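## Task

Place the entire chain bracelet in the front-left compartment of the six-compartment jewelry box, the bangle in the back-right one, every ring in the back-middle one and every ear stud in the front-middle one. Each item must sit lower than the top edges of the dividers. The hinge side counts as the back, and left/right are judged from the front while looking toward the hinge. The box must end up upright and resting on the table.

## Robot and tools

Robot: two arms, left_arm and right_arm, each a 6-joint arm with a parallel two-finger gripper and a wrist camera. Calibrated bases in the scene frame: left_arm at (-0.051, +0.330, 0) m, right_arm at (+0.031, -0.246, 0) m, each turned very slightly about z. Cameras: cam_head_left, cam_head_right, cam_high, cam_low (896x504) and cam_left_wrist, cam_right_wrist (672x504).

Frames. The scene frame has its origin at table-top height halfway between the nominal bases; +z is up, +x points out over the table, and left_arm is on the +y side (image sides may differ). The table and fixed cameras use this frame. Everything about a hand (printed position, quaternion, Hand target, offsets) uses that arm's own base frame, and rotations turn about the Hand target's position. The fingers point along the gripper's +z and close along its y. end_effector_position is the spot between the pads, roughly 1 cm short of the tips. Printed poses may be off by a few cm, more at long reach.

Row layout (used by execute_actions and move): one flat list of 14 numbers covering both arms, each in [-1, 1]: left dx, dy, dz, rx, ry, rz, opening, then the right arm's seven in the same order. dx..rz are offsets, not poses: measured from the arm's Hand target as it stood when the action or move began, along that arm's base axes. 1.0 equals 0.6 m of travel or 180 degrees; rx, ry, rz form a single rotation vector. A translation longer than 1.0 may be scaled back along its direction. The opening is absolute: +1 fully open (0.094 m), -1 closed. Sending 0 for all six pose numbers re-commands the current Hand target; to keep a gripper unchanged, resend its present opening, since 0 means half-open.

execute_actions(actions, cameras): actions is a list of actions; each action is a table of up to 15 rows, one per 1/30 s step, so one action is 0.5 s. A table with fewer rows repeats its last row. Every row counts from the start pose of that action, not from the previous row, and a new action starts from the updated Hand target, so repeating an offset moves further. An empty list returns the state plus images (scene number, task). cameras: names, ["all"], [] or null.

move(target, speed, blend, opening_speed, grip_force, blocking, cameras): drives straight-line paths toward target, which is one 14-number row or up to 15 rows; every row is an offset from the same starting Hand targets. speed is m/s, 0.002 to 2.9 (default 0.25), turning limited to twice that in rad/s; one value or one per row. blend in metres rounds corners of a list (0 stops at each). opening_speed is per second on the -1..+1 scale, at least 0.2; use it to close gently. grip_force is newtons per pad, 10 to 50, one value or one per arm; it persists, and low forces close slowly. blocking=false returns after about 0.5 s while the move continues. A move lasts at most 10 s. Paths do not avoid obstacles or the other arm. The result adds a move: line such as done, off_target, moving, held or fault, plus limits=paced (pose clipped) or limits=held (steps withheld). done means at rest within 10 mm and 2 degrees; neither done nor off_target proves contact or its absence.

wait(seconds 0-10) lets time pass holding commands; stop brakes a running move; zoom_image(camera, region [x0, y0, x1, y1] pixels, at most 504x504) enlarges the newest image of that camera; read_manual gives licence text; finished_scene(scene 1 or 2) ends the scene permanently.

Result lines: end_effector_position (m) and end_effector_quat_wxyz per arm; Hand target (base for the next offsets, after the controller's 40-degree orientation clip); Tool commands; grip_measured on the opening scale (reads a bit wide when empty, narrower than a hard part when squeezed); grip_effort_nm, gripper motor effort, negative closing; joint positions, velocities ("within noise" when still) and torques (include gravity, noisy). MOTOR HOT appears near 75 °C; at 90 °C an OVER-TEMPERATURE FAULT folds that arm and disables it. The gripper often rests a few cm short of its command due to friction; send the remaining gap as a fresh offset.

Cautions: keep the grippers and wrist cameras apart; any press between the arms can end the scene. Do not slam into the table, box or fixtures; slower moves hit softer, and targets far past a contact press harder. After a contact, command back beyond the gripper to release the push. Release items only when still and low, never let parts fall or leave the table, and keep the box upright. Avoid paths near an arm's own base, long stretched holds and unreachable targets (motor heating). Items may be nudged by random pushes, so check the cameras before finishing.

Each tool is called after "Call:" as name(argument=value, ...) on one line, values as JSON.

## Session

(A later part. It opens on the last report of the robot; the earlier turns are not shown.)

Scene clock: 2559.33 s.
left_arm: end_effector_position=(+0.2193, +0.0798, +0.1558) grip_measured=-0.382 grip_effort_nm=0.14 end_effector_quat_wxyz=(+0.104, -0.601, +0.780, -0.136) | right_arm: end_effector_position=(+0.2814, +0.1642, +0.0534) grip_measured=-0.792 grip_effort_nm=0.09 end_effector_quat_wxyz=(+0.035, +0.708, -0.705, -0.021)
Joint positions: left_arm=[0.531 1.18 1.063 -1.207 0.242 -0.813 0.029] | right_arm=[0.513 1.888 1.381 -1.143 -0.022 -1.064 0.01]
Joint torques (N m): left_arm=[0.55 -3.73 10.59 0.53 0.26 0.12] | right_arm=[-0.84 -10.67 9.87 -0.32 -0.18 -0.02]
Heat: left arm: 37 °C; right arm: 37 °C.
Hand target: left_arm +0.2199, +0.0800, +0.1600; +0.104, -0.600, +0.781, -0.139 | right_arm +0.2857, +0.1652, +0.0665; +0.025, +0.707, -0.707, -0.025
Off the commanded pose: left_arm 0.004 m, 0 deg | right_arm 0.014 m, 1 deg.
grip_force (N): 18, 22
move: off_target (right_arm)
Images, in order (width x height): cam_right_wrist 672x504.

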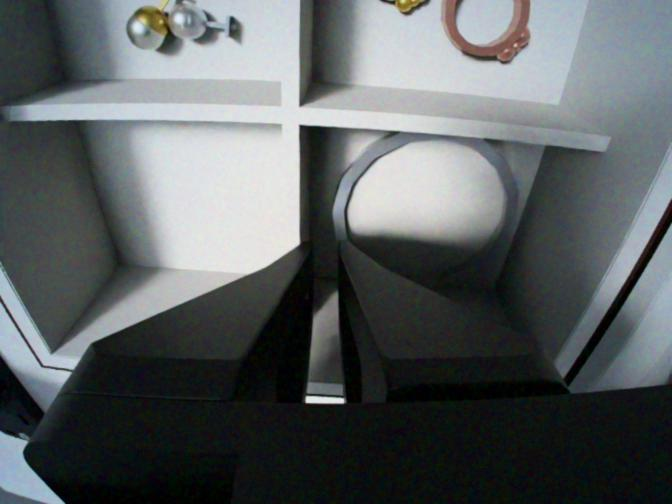

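Call:
move(target=[[0, 0, 0, 0, 0, 0, -0.38, -0.0095, 0, 0.1058, 0, 0, 0, -0.79],[0, 0, 0, 0, 0, 0, -0.38, -0.1928, -0.192, 0.1558, 0, 0, 0, -0.79]], speed=[0.12, 0.25], blend=[0.02, 0.0], cameras=["cam_right_wrist", "cam_head_left", "cam_head_right", "cam_high", "cam_low"])

Scene clock: 2567.97 s.
left_arm: end_effector_position=(+0.2193, +0.0798, +0.1558) grip_measured=-0.382 grip_effort_nm=0.14 end_effector_quat_wxyz=(+0.104, -0.601, +0.780, -0.136) | right_arm: end_effector_position=(+0.1786, +0.0536, +0.1623) grip_measured=-0.792 grip_effort_nm=0.09 end_effector_quat_wxyz=(+0.014, +0.707, -0.707, -0.018)
Joint positions: left_arm=[0.531 1.18 1.063 -1.207 0.242 -0.813 0.029] | right_arm=[0.27 1.295 1.214 -1.532 -0.016 -1.3 0.01]
Joint torques (N m): left_arm=[0.62 -3.74 10.55 0.5 0.27 0.13] | right_arm=[-0.66 -4.71 4.88 -0.12 -0.07 -0.05]
Heat: left arm: 37 °C; right arm: 38 °C.
Hand target: left_arm +0.2199, +0.0800, +0.1600; +0.104, -0.600, +0.781, -0.139 | right_arm +0.1699, +0.0500, +0.1599; +0.025, +0.707, -0.707, -0.025
Off the commanded pose: left_arm 0.004 m, 0 deg | right_arm 0.010 m, 1 deg.
grip_force (N): 18, 22
move: done
Images, in order (width x height): cam_head_left 896x504, cam_head_right 896x504, cam_high 896x504, cam_low 896x504, cam_right_wrist 672x504.

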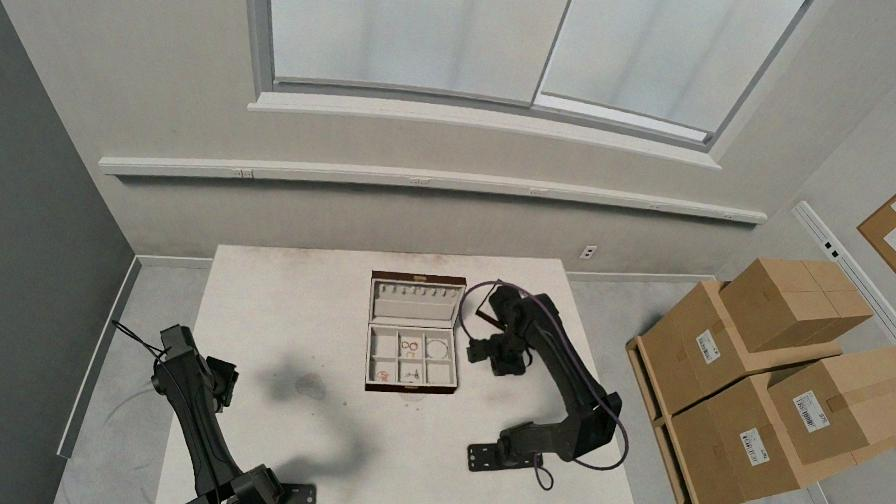

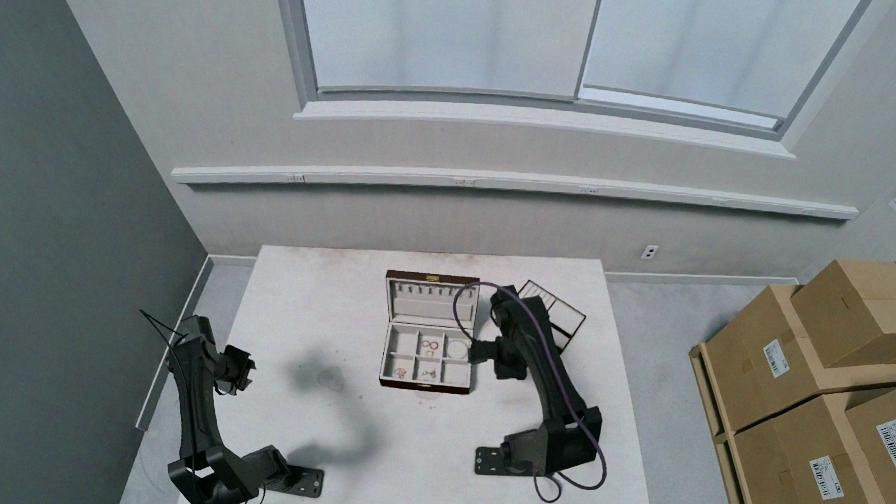

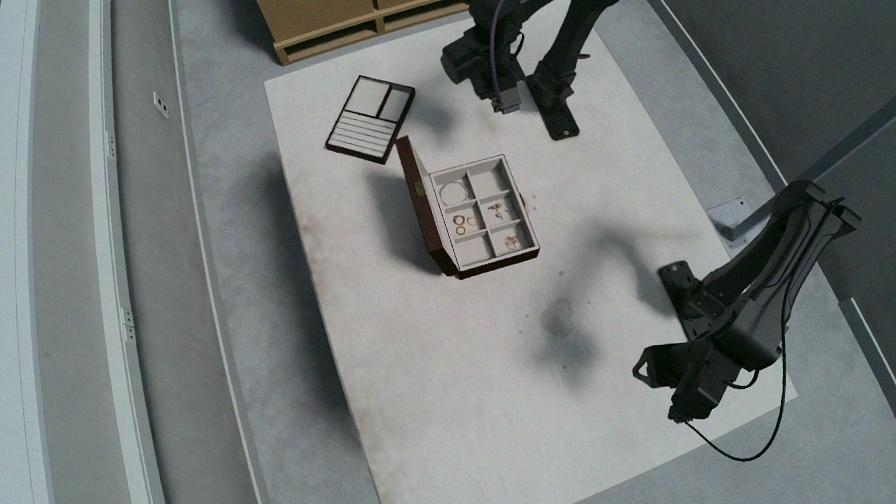

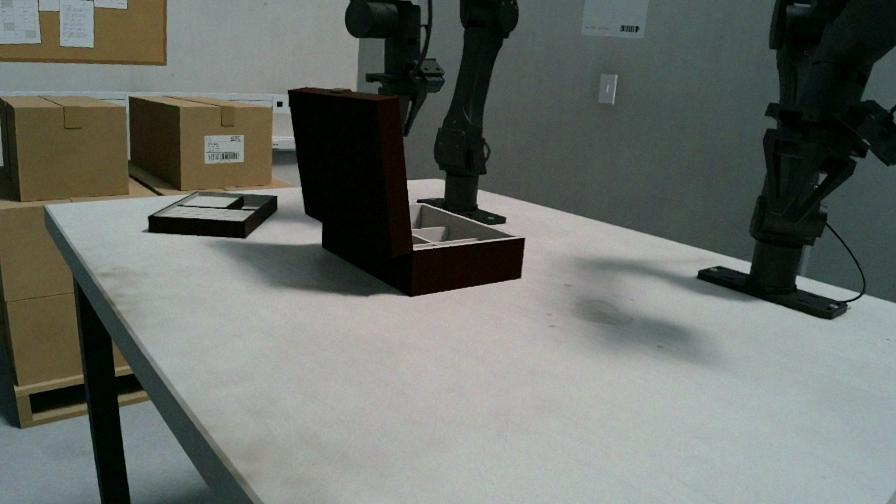

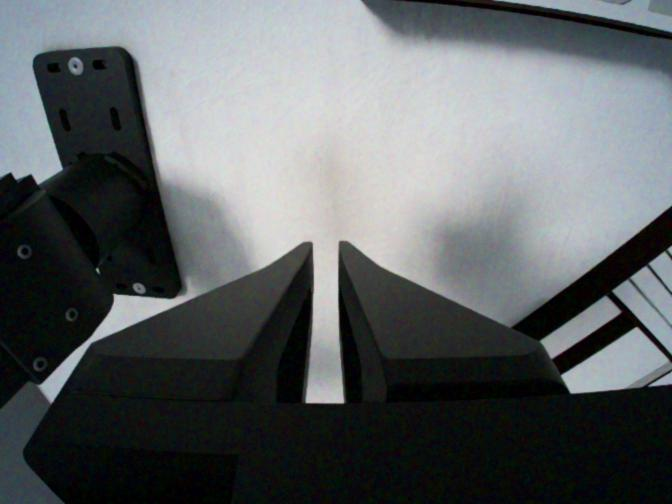

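Call:
zoom_image(camera="cam_high", region=[410, 140, 550, 290])

Call:
zoom_image(camera="cam_head_right", region=[370, 310, 490, 400])

Call:
zoom_image(camera="cam_head_left", region=[355, 315, 475, 405])

Scaled by 3.360 from the camera's 896x504 image, which has a finer 1280x720 frame.

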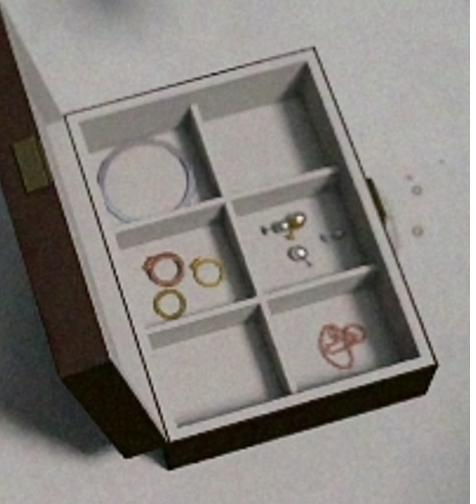

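Scaled by 4.200 from the camera's 896x504 image, which has a finer 1280x720 frame.

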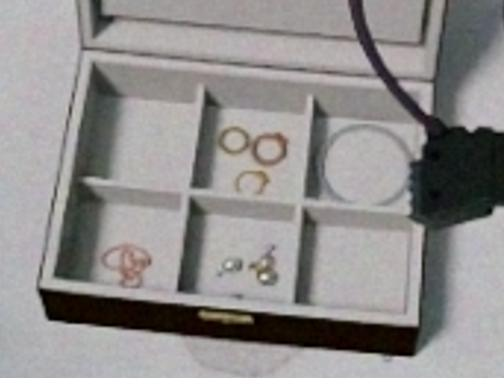

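Scaled by 4.200 from the camera's 896x504 image, which has a finer 1280x720 frame.

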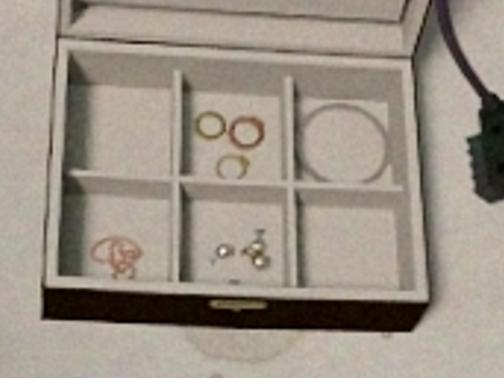

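Call:
finished_scene(scene=2)

The scene is finished: the task was done.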